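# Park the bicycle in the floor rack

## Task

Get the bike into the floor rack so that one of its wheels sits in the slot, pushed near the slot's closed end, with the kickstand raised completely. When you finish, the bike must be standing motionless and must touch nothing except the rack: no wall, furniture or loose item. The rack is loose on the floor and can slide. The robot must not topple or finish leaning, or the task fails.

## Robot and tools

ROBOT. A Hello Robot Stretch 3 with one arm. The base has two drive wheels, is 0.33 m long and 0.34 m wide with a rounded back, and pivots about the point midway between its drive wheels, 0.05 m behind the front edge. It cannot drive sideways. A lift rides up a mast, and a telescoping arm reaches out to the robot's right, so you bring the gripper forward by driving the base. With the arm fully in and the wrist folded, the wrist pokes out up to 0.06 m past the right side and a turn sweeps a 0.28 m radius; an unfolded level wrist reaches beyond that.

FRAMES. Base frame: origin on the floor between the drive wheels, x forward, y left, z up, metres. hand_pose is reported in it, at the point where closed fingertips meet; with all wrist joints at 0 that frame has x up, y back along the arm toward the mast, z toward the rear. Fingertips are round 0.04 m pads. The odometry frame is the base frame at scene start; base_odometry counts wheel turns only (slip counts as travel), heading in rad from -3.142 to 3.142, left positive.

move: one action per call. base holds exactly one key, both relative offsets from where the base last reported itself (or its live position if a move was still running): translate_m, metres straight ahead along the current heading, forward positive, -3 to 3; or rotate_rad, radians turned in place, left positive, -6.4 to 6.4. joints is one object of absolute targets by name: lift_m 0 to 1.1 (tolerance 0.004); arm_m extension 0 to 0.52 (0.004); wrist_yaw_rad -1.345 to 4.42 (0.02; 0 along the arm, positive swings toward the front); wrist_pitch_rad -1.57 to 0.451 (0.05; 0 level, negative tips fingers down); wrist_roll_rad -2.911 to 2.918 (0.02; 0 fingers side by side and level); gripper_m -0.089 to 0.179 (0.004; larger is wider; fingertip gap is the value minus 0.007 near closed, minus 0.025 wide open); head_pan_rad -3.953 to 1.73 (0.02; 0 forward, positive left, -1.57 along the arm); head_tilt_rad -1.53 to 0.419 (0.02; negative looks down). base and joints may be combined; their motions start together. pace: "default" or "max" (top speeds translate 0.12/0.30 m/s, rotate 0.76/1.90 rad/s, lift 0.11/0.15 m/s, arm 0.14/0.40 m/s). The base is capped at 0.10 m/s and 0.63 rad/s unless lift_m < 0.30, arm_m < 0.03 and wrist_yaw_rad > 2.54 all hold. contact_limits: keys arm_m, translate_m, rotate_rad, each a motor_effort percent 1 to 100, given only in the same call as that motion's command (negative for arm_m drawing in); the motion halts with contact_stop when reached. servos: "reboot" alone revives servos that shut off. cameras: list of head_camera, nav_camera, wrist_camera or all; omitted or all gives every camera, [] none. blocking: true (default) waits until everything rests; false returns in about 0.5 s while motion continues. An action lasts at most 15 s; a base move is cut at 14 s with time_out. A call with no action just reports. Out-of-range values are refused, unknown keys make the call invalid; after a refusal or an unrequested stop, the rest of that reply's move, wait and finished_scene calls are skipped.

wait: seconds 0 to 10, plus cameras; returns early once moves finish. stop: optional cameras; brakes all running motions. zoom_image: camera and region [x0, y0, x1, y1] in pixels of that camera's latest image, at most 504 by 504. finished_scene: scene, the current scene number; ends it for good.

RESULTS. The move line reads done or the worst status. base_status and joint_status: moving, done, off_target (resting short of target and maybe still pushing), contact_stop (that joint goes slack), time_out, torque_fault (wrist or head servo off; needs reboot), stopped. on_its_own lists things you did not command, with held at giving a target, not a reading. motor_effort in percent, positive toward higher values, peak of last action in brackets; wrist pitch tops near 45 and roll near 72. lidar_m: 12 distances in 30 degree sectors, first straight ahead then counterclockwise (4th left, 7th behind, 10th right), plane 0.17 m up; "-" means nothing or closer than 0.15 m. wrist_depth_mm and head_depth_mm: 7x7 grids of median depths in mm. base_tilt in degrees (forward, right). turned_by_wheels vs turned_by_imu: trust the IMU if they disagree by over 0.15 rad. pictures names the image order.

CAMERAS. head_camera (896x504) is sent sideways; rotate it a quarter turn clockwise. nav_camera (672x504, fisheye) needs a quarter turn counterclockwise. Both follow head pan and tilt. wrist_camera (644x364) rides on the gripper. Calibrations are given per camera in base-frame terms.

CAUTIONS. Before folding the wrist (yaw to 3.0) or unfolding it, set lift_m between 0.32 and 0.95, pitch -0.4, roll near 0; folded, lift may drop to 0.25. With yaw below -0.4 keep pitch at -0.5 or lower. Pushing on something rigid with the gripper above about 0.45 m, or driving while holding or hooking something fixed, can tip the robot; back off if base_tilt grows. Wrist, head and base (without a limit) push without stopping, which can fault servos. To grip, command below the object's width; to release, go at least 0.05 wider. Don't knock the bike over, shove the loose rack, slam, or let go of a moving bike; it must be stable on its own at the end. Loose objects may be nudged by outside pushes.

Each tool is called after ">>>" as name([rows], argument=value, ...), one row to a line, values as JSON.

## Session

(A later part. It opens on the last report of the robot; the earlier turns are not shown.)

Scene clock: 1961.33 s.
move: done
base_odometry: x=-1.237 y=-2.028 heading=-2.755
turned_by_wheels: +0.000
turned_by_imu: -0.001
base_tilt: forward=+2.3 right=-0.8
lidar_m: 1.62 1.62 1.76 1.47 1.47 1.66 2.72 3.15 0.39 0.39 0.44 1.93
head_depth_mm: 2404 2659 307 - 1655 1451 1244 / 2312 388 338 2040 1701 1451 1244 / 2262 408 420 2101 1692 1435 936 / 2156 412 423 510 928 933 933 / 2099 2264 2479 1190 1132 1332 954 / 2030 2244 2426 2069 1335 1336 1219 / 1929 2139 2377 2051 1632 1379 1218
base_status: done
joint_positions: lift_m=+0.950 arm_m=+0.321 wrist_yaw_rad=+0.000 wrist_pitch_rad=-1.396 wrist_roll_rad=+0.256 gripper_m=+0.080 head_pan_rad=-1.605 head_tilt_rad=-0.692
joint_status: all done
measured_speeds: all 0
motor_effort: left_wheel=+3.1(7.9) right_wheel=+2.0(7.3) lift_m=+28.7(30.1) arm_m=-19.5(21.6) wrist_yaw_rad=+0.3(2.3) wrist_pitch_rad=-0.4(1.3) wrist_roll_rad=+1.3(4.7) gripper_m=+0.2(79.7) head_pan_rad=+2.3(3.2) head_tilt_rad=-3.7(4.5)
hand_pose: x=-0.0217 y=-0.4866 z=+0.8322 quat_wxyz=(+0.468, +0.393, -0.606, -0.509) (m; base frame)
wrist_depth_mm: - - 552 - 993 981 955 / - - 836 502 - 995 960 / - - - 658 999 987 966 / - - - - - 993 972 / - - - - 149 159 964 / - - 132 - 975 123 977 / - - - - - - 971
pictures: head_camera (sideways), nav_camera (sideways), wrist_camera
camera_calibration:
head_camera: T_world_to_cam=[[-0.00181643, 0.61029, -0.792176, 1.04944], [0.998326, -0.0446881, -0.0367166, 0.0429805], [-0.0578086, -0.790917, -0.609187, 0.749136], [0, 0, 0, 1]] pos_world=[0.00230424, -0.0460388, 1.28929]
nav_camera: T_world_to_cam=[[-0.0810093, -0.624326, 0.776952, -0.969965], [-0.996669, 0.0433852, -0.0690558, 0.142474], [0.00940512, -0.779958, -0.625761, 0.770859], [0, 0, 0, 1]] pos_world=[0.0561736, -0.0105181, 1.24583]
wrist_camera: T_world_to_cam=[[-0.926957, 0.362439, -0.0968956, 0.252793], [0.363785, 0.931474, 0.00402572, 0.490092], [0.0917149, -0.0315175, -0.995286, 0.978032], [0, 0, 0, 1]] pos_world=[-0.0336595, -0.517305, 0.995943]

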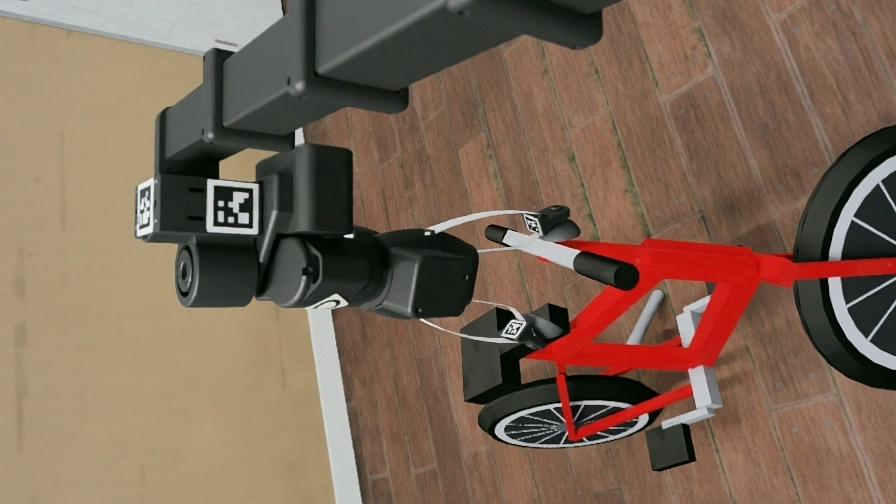

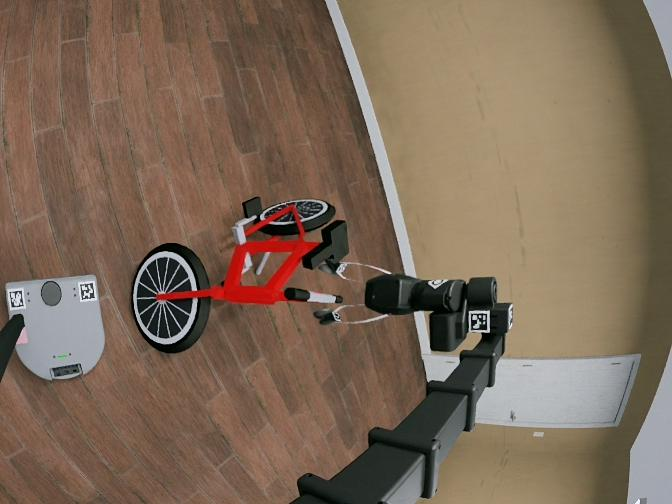

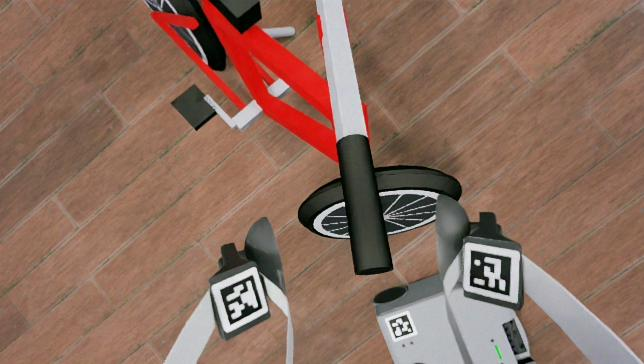

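>>> move(joints={"lift_m": 0.87})

>>> move(joints={"gripper_m": 0.045})

Scene clock: 1973.10 s.
move: done
base_odometry: x=-1.237 y=-2.028 heading=-2.755
turned_by_wheels: +0.000
turned_by_imu: -0.001
base_tilt: forward=+2.3 right=-0.8
lidar_m: 1.62 1.61 1.76 1.47 1.47 1.66 2.73 3.18 0.39 0.39 0.44 1.93
head_depth_mm: 2418 2750 2781 2059 293 - 1221 / 2360 2636 2637 346 341 1438 1244 / 2234 2495 459 477 1708 1432 934 / 2165 2387 462 472 658 930 933 / 2082 2329 2501 1202 1060 1334 958 / 2019 2229 2461 2079 1342 1331 1217 / 1928 2170 2360 2057 1622 1386 1217
base_status: not commanded
joint_positions: lift_m=+0.870 arm_m=+0.321 wrist_yaw_rad=+0.000 wrist_pitch_rad=-1.396 wrist_roll_rad=+0.256 gripper_m=+0.080 head_pan_rad=-1.605 head_tilt_rad=-0.692
joint_status: all done
measured_speeds: all 0
motor_effort: left_wheel=+3.2(3.4) right_wheel=+2.3(2.7) lift_m=+22.5(25.9) arm_m=-19.1(19.8) wrist_yaw_rad=+1.0(1.1) wrist_pitch_rad=-0.7(1.2) wrist_roll_rad=+1.2(1.3) gripper_m=+0.4(0.9) head_pan_rad=+2.1(3.3) head_tilt_rad=-3.2(4.5)
hand_pose: x=-0.0217 y=-0.4866 z=+0.7522 quat_wxyz=(+0.468, +0.393, -0.606, -0.509) (m; base frame)
wrist_depth_mm: - 987 486 228 911 895 882 / - 996 757 403 915 901 880 / - 989 983 192 919 911 892 / - - 989 181 174 913 876 / - - 972 975 152 159 889 / - - 132 982 146 123 896 / - - 984 975 148 - 893
pictures: head_camera (sideways), nav_camera (sideways), wrist_camera
camera_calibration:
head_camera: T_world_to_cam=[[-0.00181643, 0.61029, -0.792176, 1.04944], [0.998326, -0.0446881, -0.0367166, 0.0429805], [-0.0578086, -0.790917, -0.609187, 0.749136], [0, 0, 0, 1]] pos_world=[0.00230424, -0.0460388, 1.28929]
nav_camera: T_world_to_cam=[[-0.0810093, -0.624326, 0.776952, -0.969965], [-0.996669, 0.0433852, -0.0690558, 0.142474], [0.00940512, -0.779958, -0.625761, 0.770859], [0, 0, 0, 1]] pos_world=[0.0561736, -0.0105181, 1.24583]
wrist_camera: T_world_to_cam=[[-0.926957, 0.36244, -0.0968957, 0.245042], [0.363785, 0.931474, 0.0040256, 0.490414], [0.0917149, -0.0315176, -0.995286, 0.898409], [0, 0, 0, 1]] pos_world=[-0.0336595, -0.517305, 0.915943]

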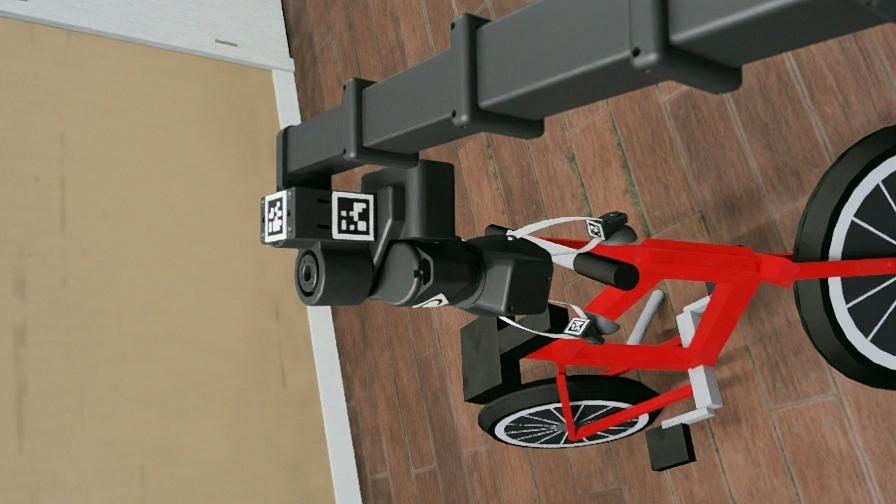

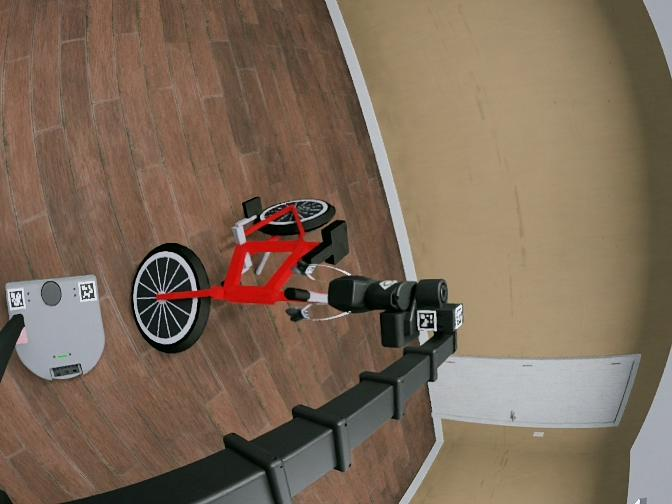

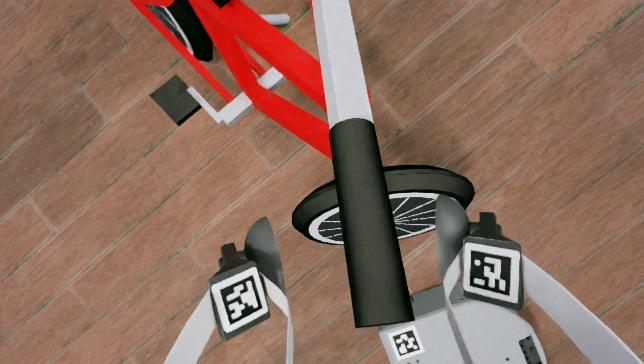

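Scene clock: 1973.97 s.
move: done
base_odometry: x=-1.237 y=-2.028 heading=-2.755
turned_by_wheels: +0.000
turned_by_imu: +0.000
base_tilt: forward=+2.3 right=-0.8
lidar_m: 1.62 1.61 1.76 1.48 1.47 1.66 2.73 3.17 0.39 0.39 0.44 1.94
head_depth_mm: 2410 2726 2801 2072 292 - 1216 / 2309 2604 2662 346 340 1443 1249 / 2233 2508 459 476 1704 1436 938 / 2159 2398 463 474 731 928 932 / 2099 2334 2494 1202 1076 1332 954 / 2008 2225 2448 2056 1348 1342 1227 / 1944 2158 2364 2051 1636 1373 1216
base_status: not commanded
joint_positions: lift_m=+0.870 arm_m=+0.321 wrist_yaw_rad=+0.000 wrist_pitch_rad=-1.396 wrist_roll_rad=+0.256 gripper_m=+0.045 head_pan_rad=-1.605 head_tilt_rad=-0.692
joint_status: all done
measured_speeds: all 0
motor_effort: left_wheel=+3.1(3.4) right_wheel=+2.4(2.8) lift_m=+22.7(22.7) arm_m=-19.2(19.6) wrist_yaw_rad=+1.0(1.2) wrist_pitch_rad=-0.8(1.1) wrist_roll_rad=+1.2(1.3) gripper_m=-0.4(77.8) head_pan_rad=+2.1(3.0) head_tilt_rad=-3.1(4.3)
hand_pose: x=-0.0217 y=-0.4866 z=+0.7522 quat_wxyz=(+0.468, +0.393, -0.606, -0.509) (m; base frame)
wrist_depth_mm: - 987 468 225 916 897 878 / - 992 764 405 911 904 875 / - - 960 191 915 901 859 / - 990 984 967 919 906 889 / - 990 972 159 149 914 880 / - - 129 147 132 123 885 / - - 982 968 - - 896
pictures: head_camera (sideways), nav_camera (sideways), wrist_camera
camera_calibration:
head_camera: T_world_to_cam=[[-0.00181642, 0.61029, -0.792176, 1.04944], [0.998326, -0.0446881, -0.0367166, 0.0429805], [-0.0578086, -0.790917, -0.609187, 0.749136], [0, 0, 0, 1]] pos_world=[0.00230424, -0.0460388, 1.28929]
nav_camera: T_world_to_cam=[[-0.0810093, -0.624326, 0.776952, -0.969965], [-0.996669, 0.0433852, -0.0690558, 0.142474], [0.00940512, -0.779958, -0.625761, 0.770859], [0, 0, 0, 1]] pos_world=[0.0561736, -0.0105181, 1.24583]
wrist_camera: T_world_to_cam=[[-0.926957, 0.362439, -0.0968956, 0.245041], [0.363785, 0.931474, 0.00402557, 0.490414], [0.0917148, -0.0315176, -0.995286, 0.898407], [0, 0, 0, 1]] pos_world=[-0.0336595, -0.517305, 0.915941]

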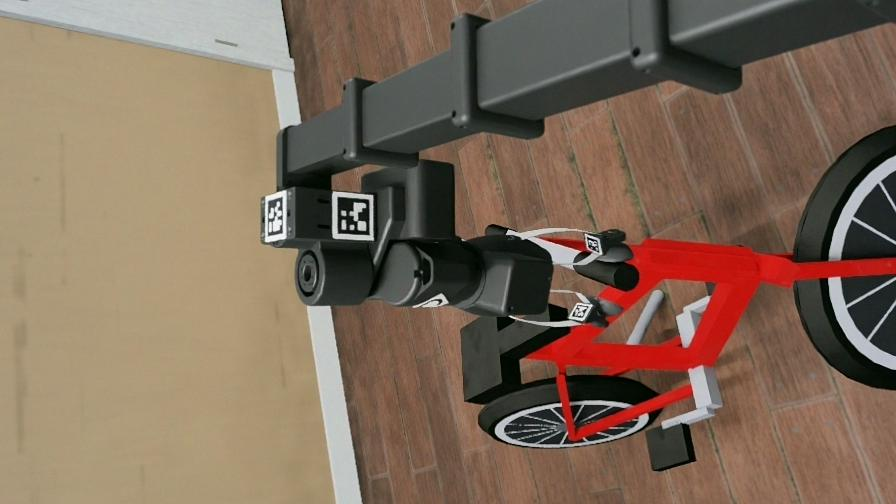

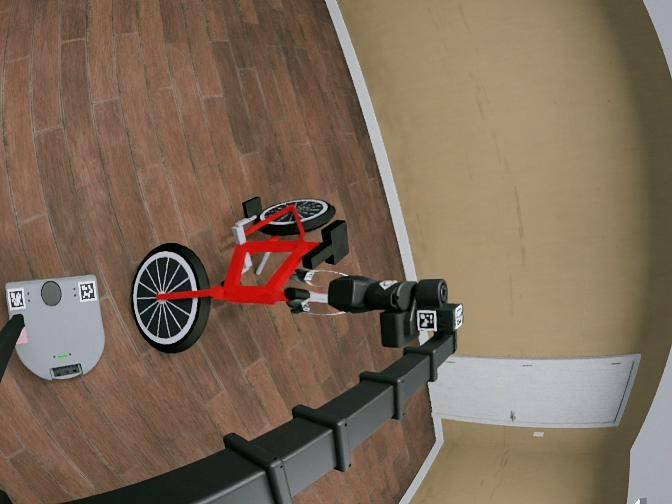

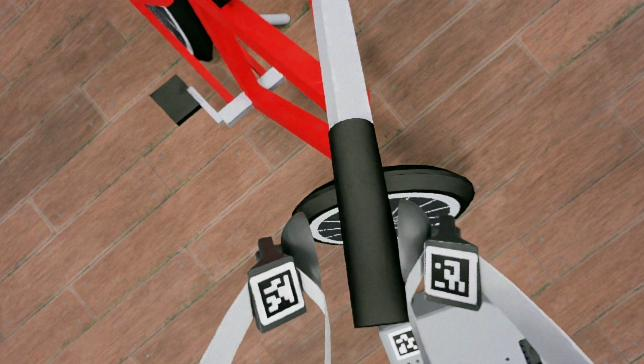

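>>> move(base={"translate_m": 0.044}, joints={"arm_m": 0.33, "wrist_roll_rad": 0.52, "lift_m": 0.868})

Scene clock: 1985.63 s.
move: done
base_odometry: x=-1.278 y=-2.045 heading=-2.755
turned_by_wheels: +0.000
turned_by_imu: -0.001
base_tilt: forward=+2.3 right=-0.8
lidar_m: 1.58 1.57 1.77 1.49 1.48 1.67 2.75 3.21 0.39 0.39 2.29 1.88
head_depth_mm: 2400 2696 2800 2133 295 - 1209 / 2349 2618 2638 349 342 1431 1235 / 2231 2513 464 1017 1666 1403 923 / 2174 2412 471 483 674 984 947 / 2067 2324 2521 1189 1179 1344 1009 / 2020 2209 2459 2075 1387 1327 1222 / 1927 2136 2347 2041 1677 1406 1214
base_status: done
joint_positions: lift_m=+0.868 arm_m=+0.330 wrist_yaw_rad=+0.000 wrist_pitch_rad=-1.397 wrist_roll_rad=+0.514 gripper_m=+0.045 head_pan_rad=-1.605 head_tilt_rad=-0.692
joint_status: all done
measured_speeds: all 0
motor_effort: left_wheel=+2.8(7.2) right_wheel=+7.3(9.4) lift_m=+26.1(26.2) arm_m=+15.0(20.7) wrist_yaw_rad=+0.7(1.4) wrist_pitch_rad=-0.7(1.1) wrist_roll_rad=+1.9(5.8) gripper_m=+0.6(1.0) head_pan_rad=+2.7(3.7) head_tilt_rad=-3.6(4.3)
hand_pose: x=-0.0217 y=-0.4954 z=+0.7501 quat_wxyz=(+0.386, +0.324, -0.661, -0.556) (m; base frame)
wrist_depth_mm: - 668 469 223 900 860 836 / - - 756 407 898 880 868 / - - 755 185 915 884 862 / - - 989 979 498 878 873 / - - - 158 149 895 863 / - - 129 135 144 118 863 / - - - 975 951 - 861
pictures: head_camera (sideways), nav_camera (sideways), wrist_camera
camera_calibration:
head_camera: T_world_to_cam=[[-0.00181621, 0.61029, -0.792176, 1.04944], [0.998326, -0.0446884, -0.0367166, 0.0429805], [-0.0578089, -0.790917, -0.609187, 0.749136], [0, 0, 0, 1]] pos_world=[0.00230423, -0.0460388, 1.28929]
nav_camera: T_world_to_cam=[[-0.0810096, -0.624326, 0.776952, -0.969965], [-0.996669, 0.0433855, -0.0690558, 0.142474], [0.00940484, -0.779958, -0.625761, 0.770859], [0, 0, 0, 1]] pos_world=[0.0561736, -0.0105181, 1.24583]
wrist_camera: T_world_to_cam=[[-0.800695, 0.583575, -0.135377, 0.389181], [0.585968, 0.809928, 0.0256445, 0.427001], [0.124611, -0.0587935, -0.990462, 0.879691], [0, 0, 0, 1]] pos_world=[-0.0482139, -0.521237, 0.913037]

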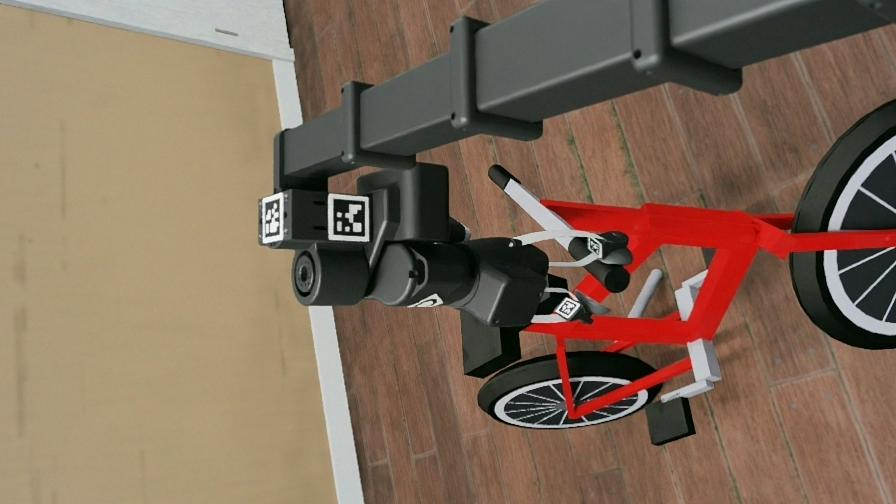

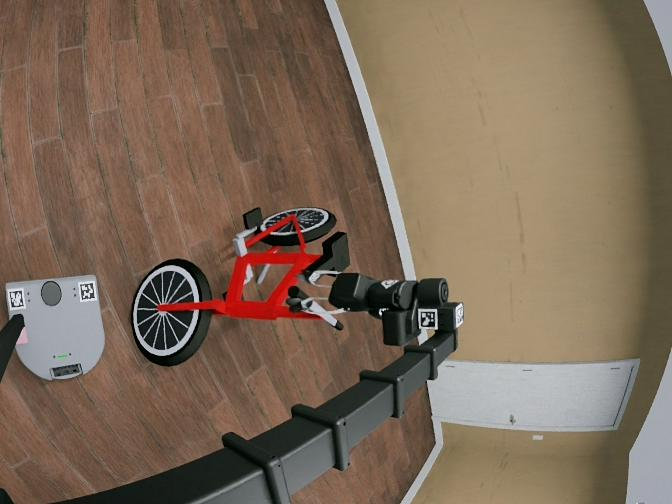

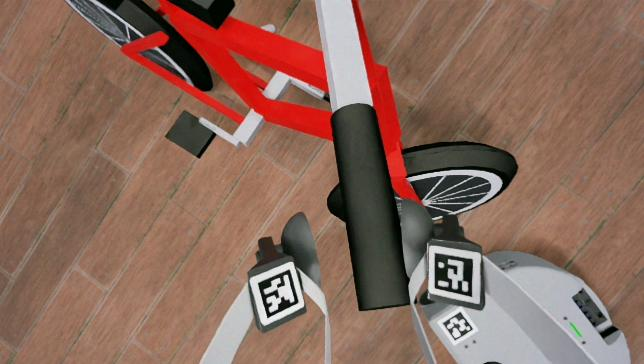

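>>> move(base={"translate_m": 0.042}, joints={"arm_m": 0.35, "wrist_roll_rad": 0.785, "lift_m": 0.86}, cameras=["wrist_camera"])

>>> move(base={"translate_m": 0.036}, joints={"arm_m": 0.38, "wrist_roll_rad": 1.047, "lift_m": 0.85})

Scene clock: 1991.50 s.
move: done
base_odometry: x=-1.316 y=-2.061 heading=-2.755
turned_by_wheels: +0.000
turned_by_imu: -0.001
base_tilt: forward=+2.3 right=-0.8
lidar_m: 1.54 1.53 1.73 1.50 1.49 1.69 2.78 3.26 0.37 0.41 2.28 1.83
head_depth_mm: 2412 2679 2794 2129 298 - 1218 / 2295 2588 2646 351 337 1438 1242 / 2231 2499 499 1902 1579 924 927 / 2138 2375 491 532 783 1334 984 / 2063 2308 2488 1352 1302 1337 1229 / 1997 2196 2422 2070 1508 1352 1217 / 1927 2124 2386 2030 1668 1409 1218
base_status: done
joint_positions: lift_m=+0.860 arm_m=+0.350 wrist_yaw_rad=+0.000 wrist_pitch_rad=-1.398 wrist_roll_rad=+0.780 gripper_m=+0.045 head_pan_rad=-1.605 head_tilt_rad=-0.692
joint_status: all done
measured_speeds: all 0
motor_effort: left_wheel=+1.2(7.4) right_wheel=+10.4(11.0) lift_m=+26.9(28.3) arm_m=+16.1(22.2) wrist_yaw_rad=-0.4(1.6) wrist_pitch_rad=-0.2(2.0) wrist_roll_rad=+1.7(4.0) gripper_m=-0.3(1.4) head_pan_rad=+2.7(3.2) head_tilt_rad=-3.7(4.6)
hand_pose: x=-0.0216 y=-0.5151 z=+0.7421 quat_wxyz=(+0.295, +0.248, -0.706, -0.594) (m; base frame)
wrist_depth_mm: - 413 440 200 876 843 817 / - 668 597 187 885 847 835 / - - 788 176 492 - 841 / - - 982 958 168 880 843 / - - - 155 148 897 - / - - 129 149 144 119 - / - - - 979 941 904 -
pictures: wrist_camera
camera_calibration:
wrist_camera: T_world_to_cam=[[-0.615831, 0.769907, -0.167319, 0.523286], [0.773524, 0.631173, 0.057283, 0.331668], [0.14971, -0.0941484, -0.984237, 0.848285], [0, 0, 0, 1]] pos_world=[-0.0612932, -0.532357, 0.90347]

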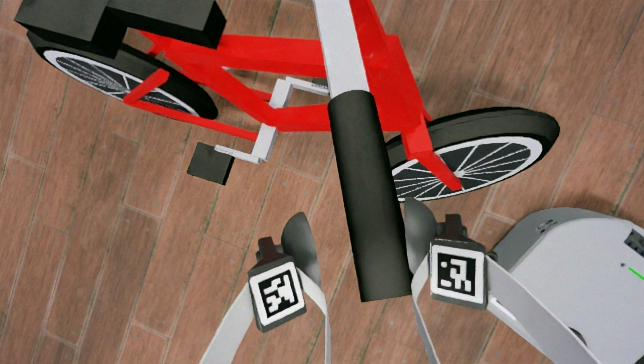

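Scene clock: 1992.87 s.
move: done
base_odometry: x=-1.350 y=-2.074 heading=-2.756
turned_by_wheels: +0.000
turned_by_imu: -0.001
base_tilt: forward=+2.3 right=-0.7
lidar_m: 1.51 1.50 1.69 1.51 1.51 1.70 2.79 0.36 0.36 0.43 2.27 1.79
head_depth_mm: 2377 2724 2795 2133 304 - - / 2275 2589 2766 367 321 1399 1238 / 2192 2462 517 1910 943 928 920 / 2142 2368 520 575 774 1345 1037 / 2067 2287 2475 1883 1339 1365 1220 / 1984 2186 2417 2070 1593 1359 1224 / 1911 2114 2365 2058 1668 1411 1217
base_status: done
joint_positions: lift_m=+0.850 arm_m=+0.380 wrist_yaw_rad=+0.000 wrist_pitch_rad=-1.407 wrist_roll_rad=+1.041 gripper_m=+0.045 head_pan_rad=-1.605 head_tilt_rad=-0.692
joint_status: all done
measured_speeds: all 0
motor_effort: left_wheel=-0.9(5.4) right_wheel=+11.1(13.8) lift_m=+29.0(29.0) arm_m=+18.2(21.7) wrist_yaw_rad=+0.6(1.6) wrist_pitch_rad=+1.2(2.0) wrist_roll_rad=+2.1(5.7) gripper_m=-0.9(1.7) head_pan_rad=+3.0(3.0) head_tilt_rad=-3.3(4.5)
hand_pose: x=-0.0216 y=-0.5428 z=+0.7319 quat_wxyz=(+0.200, +0.169, -0.736, -0.625) (m; base frame)
wrist_depth_mm: 415 393 931 183 841 805 780 / - 426 456 175 467 817 791 / - 792 760 164 515 653 818 / - - 984 168 901 866 - / - - - 154 146 889 - / - - 129 150 142 121 701 / - - - 992 955 902 856
pictures: head_camera (sideways), nav_camera (sideways), wrist_camera
camera_calibration:
head_camera: T_world_to_cam=[[-0.0018165, 0.61029, -0.792176, 1.04944], [0.998326, -0.0446879, -0.0367166, 0.0429805], [-0.0578085, -0.790917, -0.609187, 0.749136], [0, 0, 0, 1]] pos_world=[0.00230425, -0.0460388, 1.28929]
nav_camera: T_world_to_cam=[[-0.0810093, -0.624326, 0.776952, -0.969965], [-0.996669, 0.043385, -0.0690558, 0.142474], [0.00940522, -0.779958, -0.625761, 0.770859], [0, 0, 0, 1]] pos_world=[0.0561736, -0.0105181, 1.24583]
wrist_camera: T_world_to_cam=[[-0.391807, 0.901784, -0.182409, 0.630438], [0.905289, 0.413238, 0.0984194, 0.204181], [0.164131, -0.126571, -0.978285, 0.814003], [0, 0, 0, 1]] pos_world=[-0.0714357, -0.549865, 0.891229]

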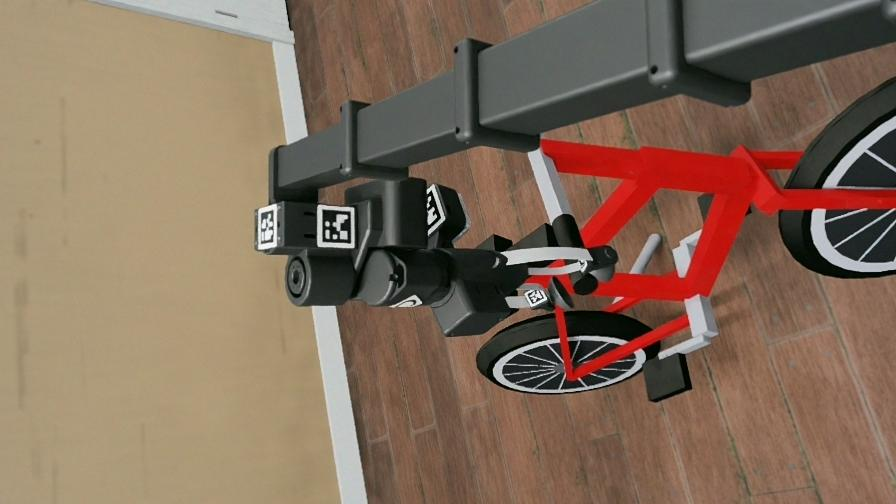

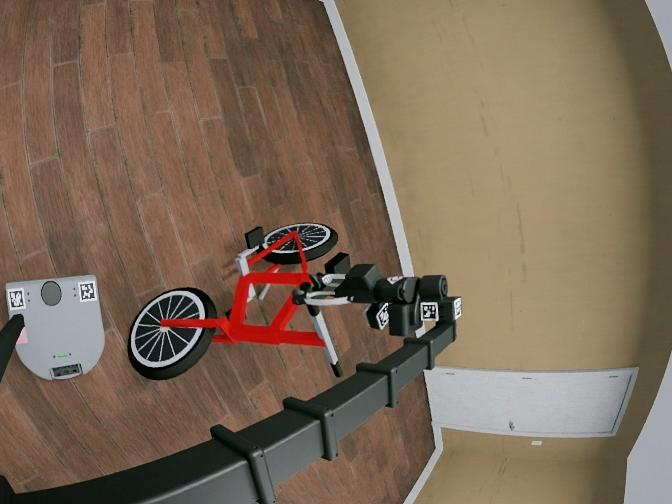

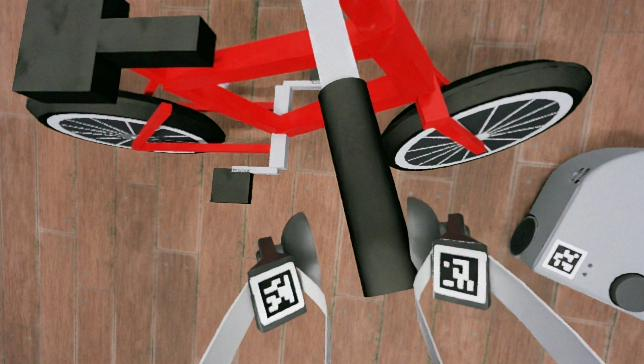

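>>> move(base={"translate_m": 0.026}, joints={"arm_m": 0.425, "wrist_roll_rad": 1.31, "lift_m": 0.838}, cameras=["wrist_camera"])

>>> move(base={"translate_m": 0.009}, joints={"arm_m": 0.472, "wrist_roll_rad": 1.57, "lift_m": 0.825})

Scene clock: 2002.60 s.
move: done
base_odometry: x=-1.374 y=-2.084 heading=-2.756
turned_by_wheels: +0.000
turned_by_imu: -0.001
base_tilt: forward=+2.3 right=-0.8
lidar_m: 1.47 1.47 1.66 1.52 1.51 1.71 2.82 0.34 0.34 0.47 2.26 1.76
head_depth_mm: 2372 2703 2752 2139 320 - - / 2307 2582 2749 386 329 1347 1165 / 2194 2491 563 670 985 963 929 / 2117 2354 561 644 1076 1340 1162 / 2061 2274 2458 1401 1348 1365 1224 / 1972 2177 2410 2063 1635 1387 1221 / 1901 2102 2347 2065 1675 1407 1211
base_status: done
joint_positions: lift_m=+0.838 arm_m=+0.425 wrist_yaw_rad=+0.000 wrist_pitch_rad=-1.431 wrist_roll_rad=+1.305 gripper_m=+0.045 head_pan_rad=-1.605 head_tilt_rad=-0.692
joint_status: all done
measured_speeds: all 0
motor_effort: left_wheel=+2.5(5.3) right_wheel=+5.7(16.0) lift_m=+31.4(31.4) arm_m=+21.9(22.5) wrist_yaw_rad=+0.7(1.4) wrist_pitch_rad=+5.4(5.9) wrist_roll_rad=+1.3(5.3) gripper_m=-2.1(2.9) head_pan_rad=+2.4(3.6) head_tilt_rad=-3.6(4.1)
hand_pose: x=-0.0216 y=-0.5815 z=+0.7195 quat_wxyz=(+0.100, +0.086, -0.748, -0.651) (m; base frame)
wrist_depth_mm: 980 938 903 171 400 790 765 / 398 372 411 161 464 547 784 / - 488 677 156 875 849 - / - 979 960 688 876 854 - / - - - 158 144 864 847 / - - 129 149 139 121 854 / - - - - 954 918 860
pictures: wrist_camera
camera_calibration:
wrist_camera: T_world_to_cam=[[-0.137711, 0.975742, -0.170187, 0.702745], [0.976232, 0.162744, 0.143125, 0.0450376], [0.16735, -0.146433, -0.974962, 0.783133], [0, 0, 0, 1]] pos_world=[-0.0782489, -0.578351, 0.876677]

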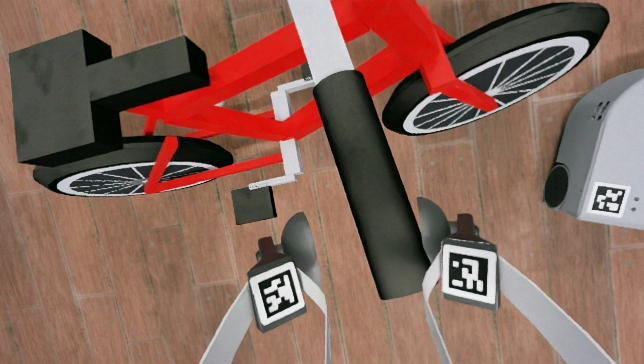

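Scene clock: 2004.03 s.
move: done
base_odometry: x=-1.382 y=-2.087 heading=-2.755
turned_by_wheels: +0.000
turned_by_imu: +0.000
base_tilt: forward=+2.3 right=-0.8
lidar_m: 1.47 1.46 1.65 1.52 1.52 1.71 2.82 0.32 0.31 0.49 2.26 1.75
head_depth_mm: 2398 2674 2792 2142 946 281 - / 2293 2590 2778 395 339 901 1174 / 2170 2492 564 685 1076 957 931 / 2108 2335 608 702 1127 1334 1205 / 2055 2274 2444 1400 1357 1356 1231 / 1982 2162 2408 2061 1633 1389 1220 / 1910 2105 2333 2059 1673 1412 1213
base_status: done
joint_positions: lift_m=+0.825 arm_m=+0.472 wrist_yaw_rad=-0.001 wrist_pitch_rad=-1.453 wrist_roll_rad=+1.572 gripper_m=+0.045 head_pan_rad=-1.605 head_tilt_rad=-0.692
joint_status: all done
measured_speeds: all 0
motor_effort: left_wheel=+5.8(5.8) right_wheel=-7.6(10.0) lift_m=+29.1(30.3) arm_m=+23.4(24.0) wrist_yaw_rad=+0.9(1.3) wrist_pitch_rad=+9.7(9.9) wrist_roll_rad=-0.8(4.6) gripper_m=-2.7(4.0) head_pan_rad=+2.0(3.1) head_tilt_rad=-3.2(4.3)
hand_pose: x=-0.0215 y=-0.6228 z=+0.7064 quat_wxyz=(+0.000, -0.001, -0.747, -0.665) (m; base frame)
wrist_depth_mm: 944 896 864 315 423 - - / 962 912 393 154 575 809 794 / 392 363 509 150 854 829 796 / - 596 934 679 868 862 826 / - - 974 670 143 871 847 / - - 129 972 139 121 864 / - - - - 971 928 873
pictures: head_camera (sideways), nav_camera (sideways), wrist_camera
camera_calibration:
head_camera: T_world_to_cam=[[-0.00181642, 0.61029, -0.792176, 1.04944], [0.998326, -0.0446881, -0.0367166, 0.0429805], [-0.0578086, -0.790917, -0.609187, 0.749136], [0, 0, 0, 1]] pos_world=[0.00230424, -0.0460388, 1.28929]
nav_camera: T_world_to_cam=[[-0.0810093, -0.624326, 0.776952, -0.969965], [-0.996669, 0.0433852, -0.0690558, 0.142474], [0.00940512, -0.779958, -0.625761, 0.770859], [0, 0, 0, 1]] pos_world=[0.0561736, -0.0105181, 1.24583]
wrist_camera: T_world_to_cam=[[0.127724, 0.980521, -0.149216, 0.734737], [0.979027, -0.100566, 0.177182, -0.134386], [0.158725, -0.168716, -0.972801, 0.748619], [0, 0, 0, 1]] pos_world=[-0.0811007, -0.607636, 0.861702]

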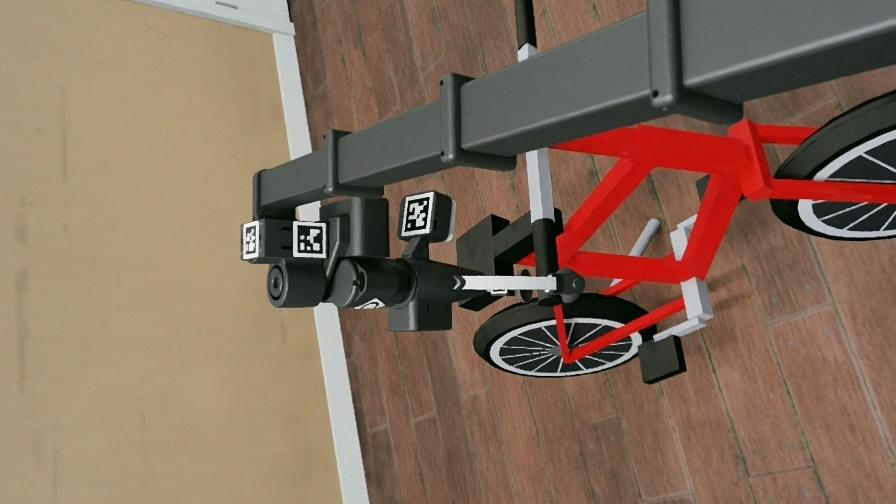

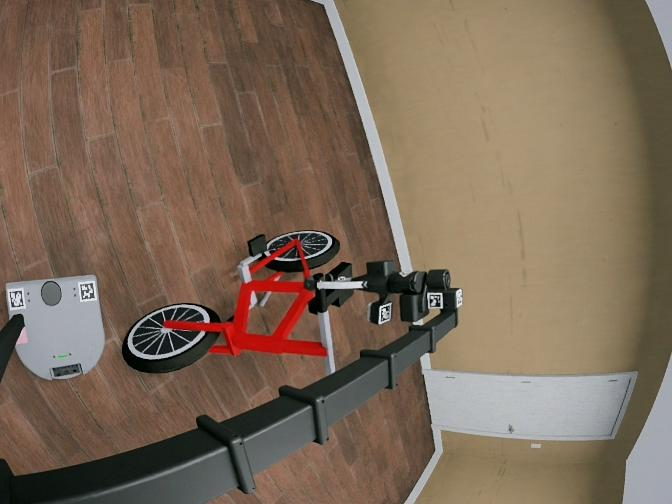

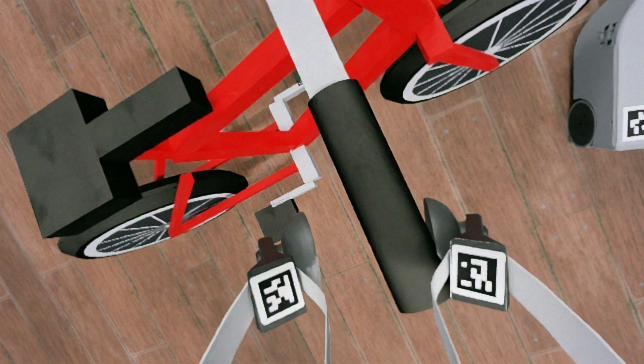

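>>> move(base={"translate_m": -0.008}, joints={"arm_m": 0.515, "wrist_roll_rad": 1.6, "lift_m": 0.815})

Scene clock: 2015.47 s.
move: done
base_odometry: x=-1.375 y=-2.084 heading=-2.755
turned_by_wheels: +0.000
turned_by_imu: -0.001
base_tilt: forward=+2.3 right=-0.8
lidar_m: 1.48 1.47 1.66 1.52 1.52 1.70 2.82 3.29 0.27 0.48 2.26 1.76
head_depth_mm: 2394 2688 2794 2119 912 298 - / 2295 2548 2733 435 342 309 1211 / 2191 2444 581 720 1001 933 932 / 2107 2323 648 763 1123 1331 1217 / 2041 2253 2450 1412 1343 1366 1223 / 1971 2180 2384 2080 1632 1377 1219 / 1900 2090 2344 2069 1682 1408 1212
base_status: done
joint_positions: lift_m=+0.815 arm_m=+0.515 wrist_yaw_rad=-0.001 wrist_pitch_rad=-1.446 wrist_roll_rad=+1.601 gripper_m=+0.045 head_pan_rad=-1.605 head_tilt_rad=-0.692
joint_status: all done
measured_speeds: all 0
motor_effort: left_wheel=+6.3(6.8) right_wheel=-11.2(18.5) lift_m=+32.1(32.3) arm_m=+23.0(24.3) wrist_yaw_rad=+1.3(2.3) wrist_pitch_rad=+8.5(10.2) wrist_roll_rad=-0.4(4.8) gripper_m=-3.0(3.9) head_pan_rad=+3.0(3.1) head_tilt_rad=-3.8(4.4)
hand_pose: x=-0.0215 y=-0.6676 z=+0.6964 quat_wxyz=(-0.011, -0.011, -0.749, -0.662) (m; base frame)
wrist_depth_mm: 941 914 864 156 384 442 488 / 973 929 881 157 473 781 774 / 991 349 375 590 834 814 801 / - 372 703 900 858 838 814 / - - 960 661 151 866 839 / - - 129 151 151 123 862 / - - - 986 921 925 871
pictures: head_camera (sideways), nav_camera (sideways), wrist_camera
camera_calibration:
head_camera: T_world_to_cam=[[-0.00181643, 0.61029, -0.792176, 1.04944], [0.998326, -0.0446881, -0.0367166, 0.0429805], [-0.0578086, -0.790917, -0.609187, 0.749136], [0, 0, 0, 1]] pos_world=[0.00230424, -0.0460388, 1.28929]
nav_camera: T_world_to_cam=[[-0.0810093, -0.624326, 0.776952, -0.969965], [-0.996669, 0.0433852, -0.0690558, 0.142474], [0.00940512, -0.779958, -0.625761, 0.770859], [0, 0, 0, 1]] pos_world=[0.0561736, -0.0105181, 1.24583]
wrist_camera: T_world_to_cam=[[0.157524, 0.975218, -0.155361, 0.778505], [0.974961, -0.128578, 0.181437, -0.158878], [0.156965, -0.180051, -0.971053, 0.722587], [0, 0, 0, 1]] pos_world=[-0.0811543, -0.649537, 0.851446]

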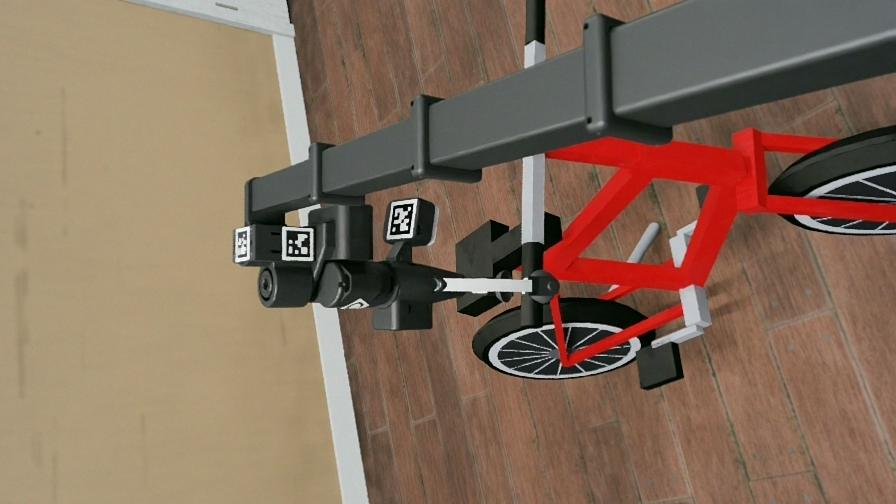

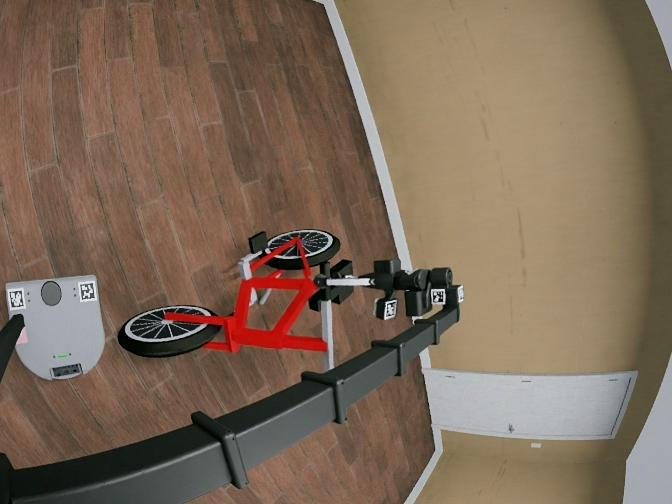

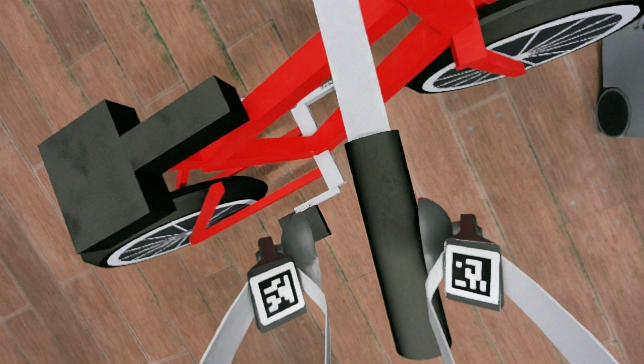

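>>> move(base={"translate_m": -0.01}, joints={"arm_m": 0.52, "wrist_pitch_rad": -1.22, "wrist_roll_rad": 1.75, "lift_m": 0.805})

Scene clock: 2021.30 s.
move: done
base_odometry: x=-1.366 y=-2.081 heading=-2.755
turned_by_wheels: +0.000
turned_by_imu: -0.001
base_tilt: forward=+2.3 right=-0.8
lidar_m: 1.48 1.48 1.67 1.52 1.51 1.70 2.81 3.30 0.23 0.23 2.27 1.77
head_depth_mm: 2386 2705 2778 2131 1594 302 - / 2299 2583 2754 472 355 317 1217 / 2224 2476 604 497 962 927 943 / 2134 2347 661 1120 1155 1338 1207 / 2049 2266 2456 1437 1364 1357 1224 / 1969 2206 2391 2081 1619 1387 1229 / 1911 2084 2350 2044 1663 1410 1215
base_status: done
joint_positions: lift_m=+0.805 arm_m=+0.518 wrist_yaw_rad=+0.000 wrist_pitch_rad=-1.232 wrist_roll_rad=+1.748 gripper_m=+0.045 head_pan_rad=-1.605 head_tilt_rad=-0.692
joint_status: all done
joint sent to its limit — arm_m, upper limit.
measured_speeds: all 0
motor_effort: left_wheel=-0.6(5.1) right_wheel=-3.8(21.2) lift_m=+22.5(30.9) arm_m=+19.3(24.2) wrist_yaw_rad=+0.8(1.6) wrist_pitch_rad=+1.8(11.7) wrist_roll_rad=+0.5(3.5) gripper_m=+0.2(3.6) head_pan_rad=+2.8(3.2) head_tilt_rad=-3.1(4.4)
hand_pose: x=-0.0215 y=-0.7254 z=+0.6939 quat_wxyz=(-0.072, -0.052, -0.813, -0.576) (m; base frame)
wrist_depth_mm: - - 929 860 161 389 462 / - - 969 896 171 719 688 / - - 400 343 554 773 713 / - - 373 490 177 787 727 / - - 402 737 157 825 761 / - - 129 149 130 123 800 / - - - - 963 896 814
pictures: head_camera (sideways), nav_camera (sideways), wrist_camera
camera_calibration:
head_camera: T_world_to_cam=[[-0.00181599, 0.61029, -0.792176, 1.04944], [0.998326, -0.0446888, -0.0367166, 0.0429805], [-0.0578092, -0.790917, -0.609187, 0.749136], [0, 0, 0, 1]] pos_world=[0.00230421, -0.0460388, 1.28929]
nav_camera: T_world_to_cam=[[-0.0810098, -0.624326, 0.776952, -0.969965], [-0.996669, 0.0433859, -0.0690558, 0.142474], [0.00940457, -0.779958, -0.625761, 0.770859], [0, 0, 0, 1]] pos_world=[0.0561736, -0.0105182, 1.24583]
wrist_camera: T_world_to_cam=[[0.299532, 0.888441, -0.347783, 0.908093], [0.942729, -0.219525, 0.25114, -0.280901], [0.146776, -0.403089, -0.903314, 0.500721], [0, 0, 0, 1]] pos_world=[-0.0806837, -0.666616, 0.838673]

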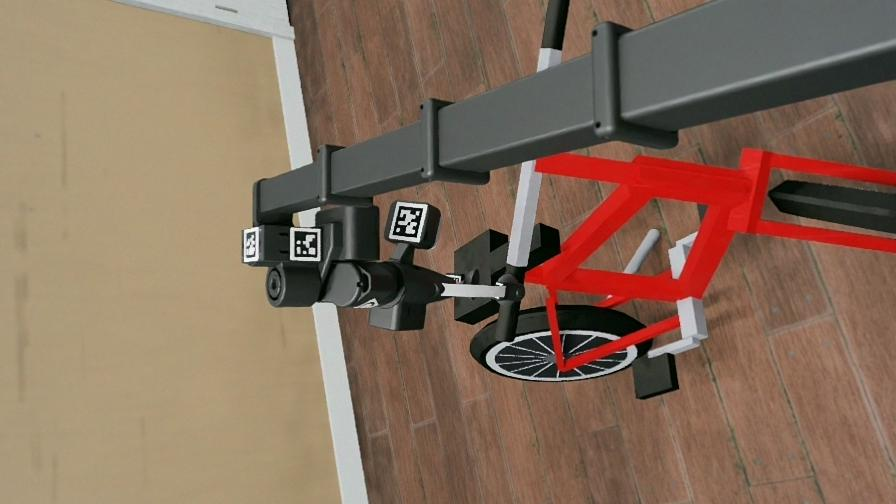

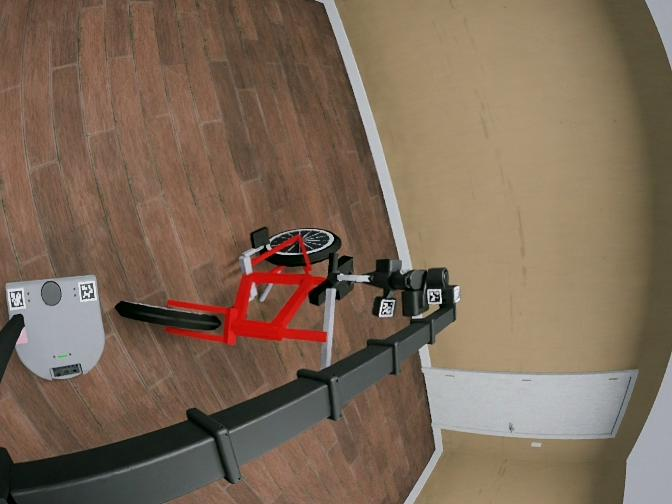

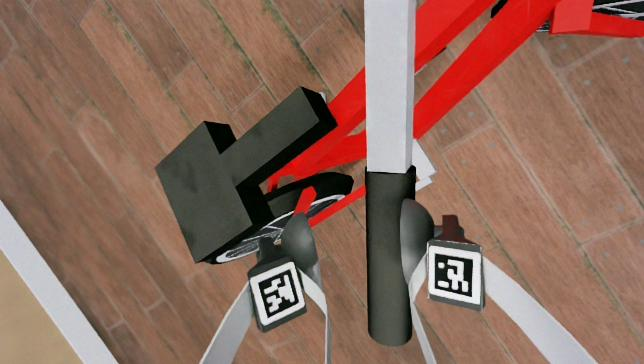

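>>> move(joints={"gripper_m": 0.10}, cameras=["wrist_camera"])

>>> move(joints={"lift_m": 0.93}, cameras=["nav_camera"])

Scene clock: 2065.17 s.
move: done
base_odometry: x=-1.366 y=-2.081 heading=-2.755
turned_by_wheels: +0.000
turned_by_imu: -0.001
base_tilt: forward=+2.3 right=-0.8
lidar_m: 1.49 1.49 1.68 1.52 1.51 1.71 2.81 3.30 0.23 0.23 2.26 1.77
head_depth_mm: 2393 2704 2773 2135 1595 303 - / 2275 2556 2769 472 355 318 1212 / 2213 2451 603 497 974 921 945 / 2112 2364 661 1141 1157 1344 1204 / 2048 2268 2464 1448 1352 1354 1225 / 1988 2173 2412 2053 1632 1384 1221 / 1902 2106 2351 2037 1674 1405 1216
base_status: not commanded
joint_positions: lift_m=+0.805 arm_m=+0.518 wrist_yaw_rad=+0.000 wrist_pitch_rad=-1.226 wrist_roll_rad=+1.748 gripper_m=+0.100 head_pan_rad=-1.605 head_tilt_rad=-0.692
joint_status: all done
measured_speeds: all 0
motor_effort: left_wheel=-0.7(1.0) right_wheel=-3.3(4.1) lift_m=+22.6(22.9) arm_m=+0.5(5.5) wrist_yaw_rad=+0.4(2.1) wrist_pitch_rad=+0.8(2.5) wrist_roll_rad=+0.6(0.8) gripper_m=-0.7(80.3) head_pan_rad=+3.1(3.1) head_tilt_rad=-4.0(4.2)
hand_pose: x=-0.0215 y=-0.7269 z=+0.6943 quat_wxyz=(-0.072, -0.051, -0.814, -0.573) (m; base frame)
wrist_depth_mm: - - 932 862 155 391 428 / - - 974 887 162 721 684 / - - 407 341 169 766 701 / - - 382 501 174 779 734 / - - 409 - 177 143 764 / - - 131 - 189 124 764 / - 114 - - 959 894 784
pictures: wrist_camera
camera_calibration:
wrist_camera: T_world_to_cam=[[0.299535, 0.886243, -0.353344, 0.911883], [0.942728, -0.217951, 0.252509, -0.281148], [0.146773, -0.408743, -0.90077, 0.494571], [0, 0, 0, 1]] pos_world=[-0.080684, -0.667274, 0.838696]

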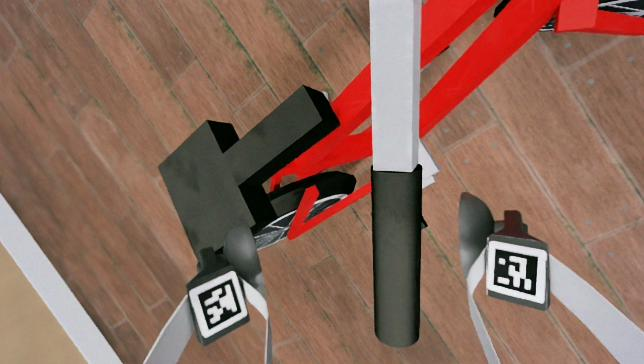

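Scene clock: 2067.13 s.
move: done
base_odometry: x=-1.366 y=-2.081 heading=-2.755
turned_by_wheels: +0.000
turned_by_imu: +0.000
base_tilt: forward=+2.3 right=-0.8
lidar_m: 1.48 1.48 1.67 1.52 1.52 1.71 2.81 3.30 0.23 0.23 2.26 1.78
head_depth_mm: 2382 2672 334 - 1628 1443 1241 / 2296 2402 332 2038 1664 1431 1239 / 2181 550 2492 2112 1573 923 947 / 2105 580 860 2099 1155 1330 1202 / 2025 2242 2389 1999 1360 1368 1232 / 2002 2169 2437 2067 1632 1384 1225 / 1919 2110 2335 2077 1674 1420 1217
base_status: not commanded
joint_positions: lift_m=+0.930 arm_m=+0.518 wrist_yaw_rad=+0.000 wrist_pitch_rad=-1.226 wrist_roll_rad=+1.748 gripper_m=+0.100 head_pan_rad=-1.605 head_tilt_rad=-0.692
joint_status: all done
measured_speeds: all 0
motor_effort: left_wheel=-0.7(1.0) right_wheel=-3.5(3.9) lift_m=+29.4(31.4) arm_m=-8.4(8.4) wrist_yaw_rad=+0.3(2.1) wrist_pitch_rad=+0.9(1.5) wrist_roll_rad=+0.4(0.8) gripper_m=+1.4(1.5) head_pan_rad=+2.6(3.4) head_tilt_rad=-3.1(4.6)
hand_pose: x=-0.0215 y=-0.7271 z=+0.8193 quat_wxyz=(-0.072, -0.051, -0.815, -0.573) (m; base frame)
wrist_depth_mm: - - - 991 406 464 620 / - - - - 482 840 802 / - - - 482 784 884 810 / - - - 854 977 915 853 / - - - - - 143 874 / - - 131 - - 124 885 / - 112 - - - - 894
pictures: nav_camera (sideways)
camera_calibration:
nav_camera: T_world_to_cam=[[-0.0810093, -0.624326, 0.776952, -0.969965], [-0.996669, 0.0433852, -0.0690558, 0.142474], [0.00940512, -0.779958, -0.625761, 0.770859], [0, 0, 0, 1]] pos_world=[0.0561736, -0.0105181, 1.24583]

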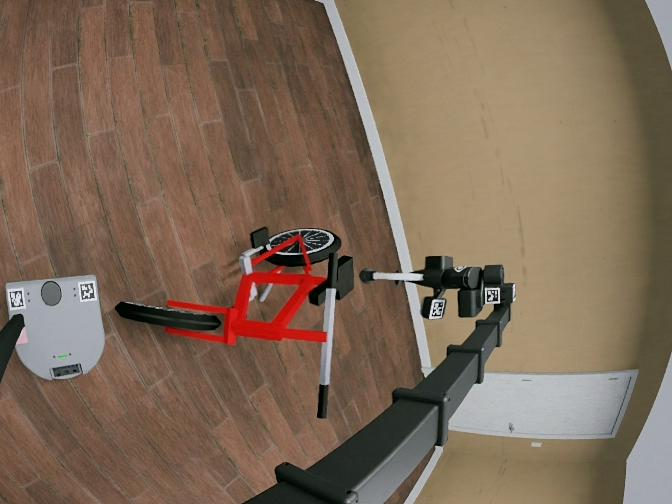

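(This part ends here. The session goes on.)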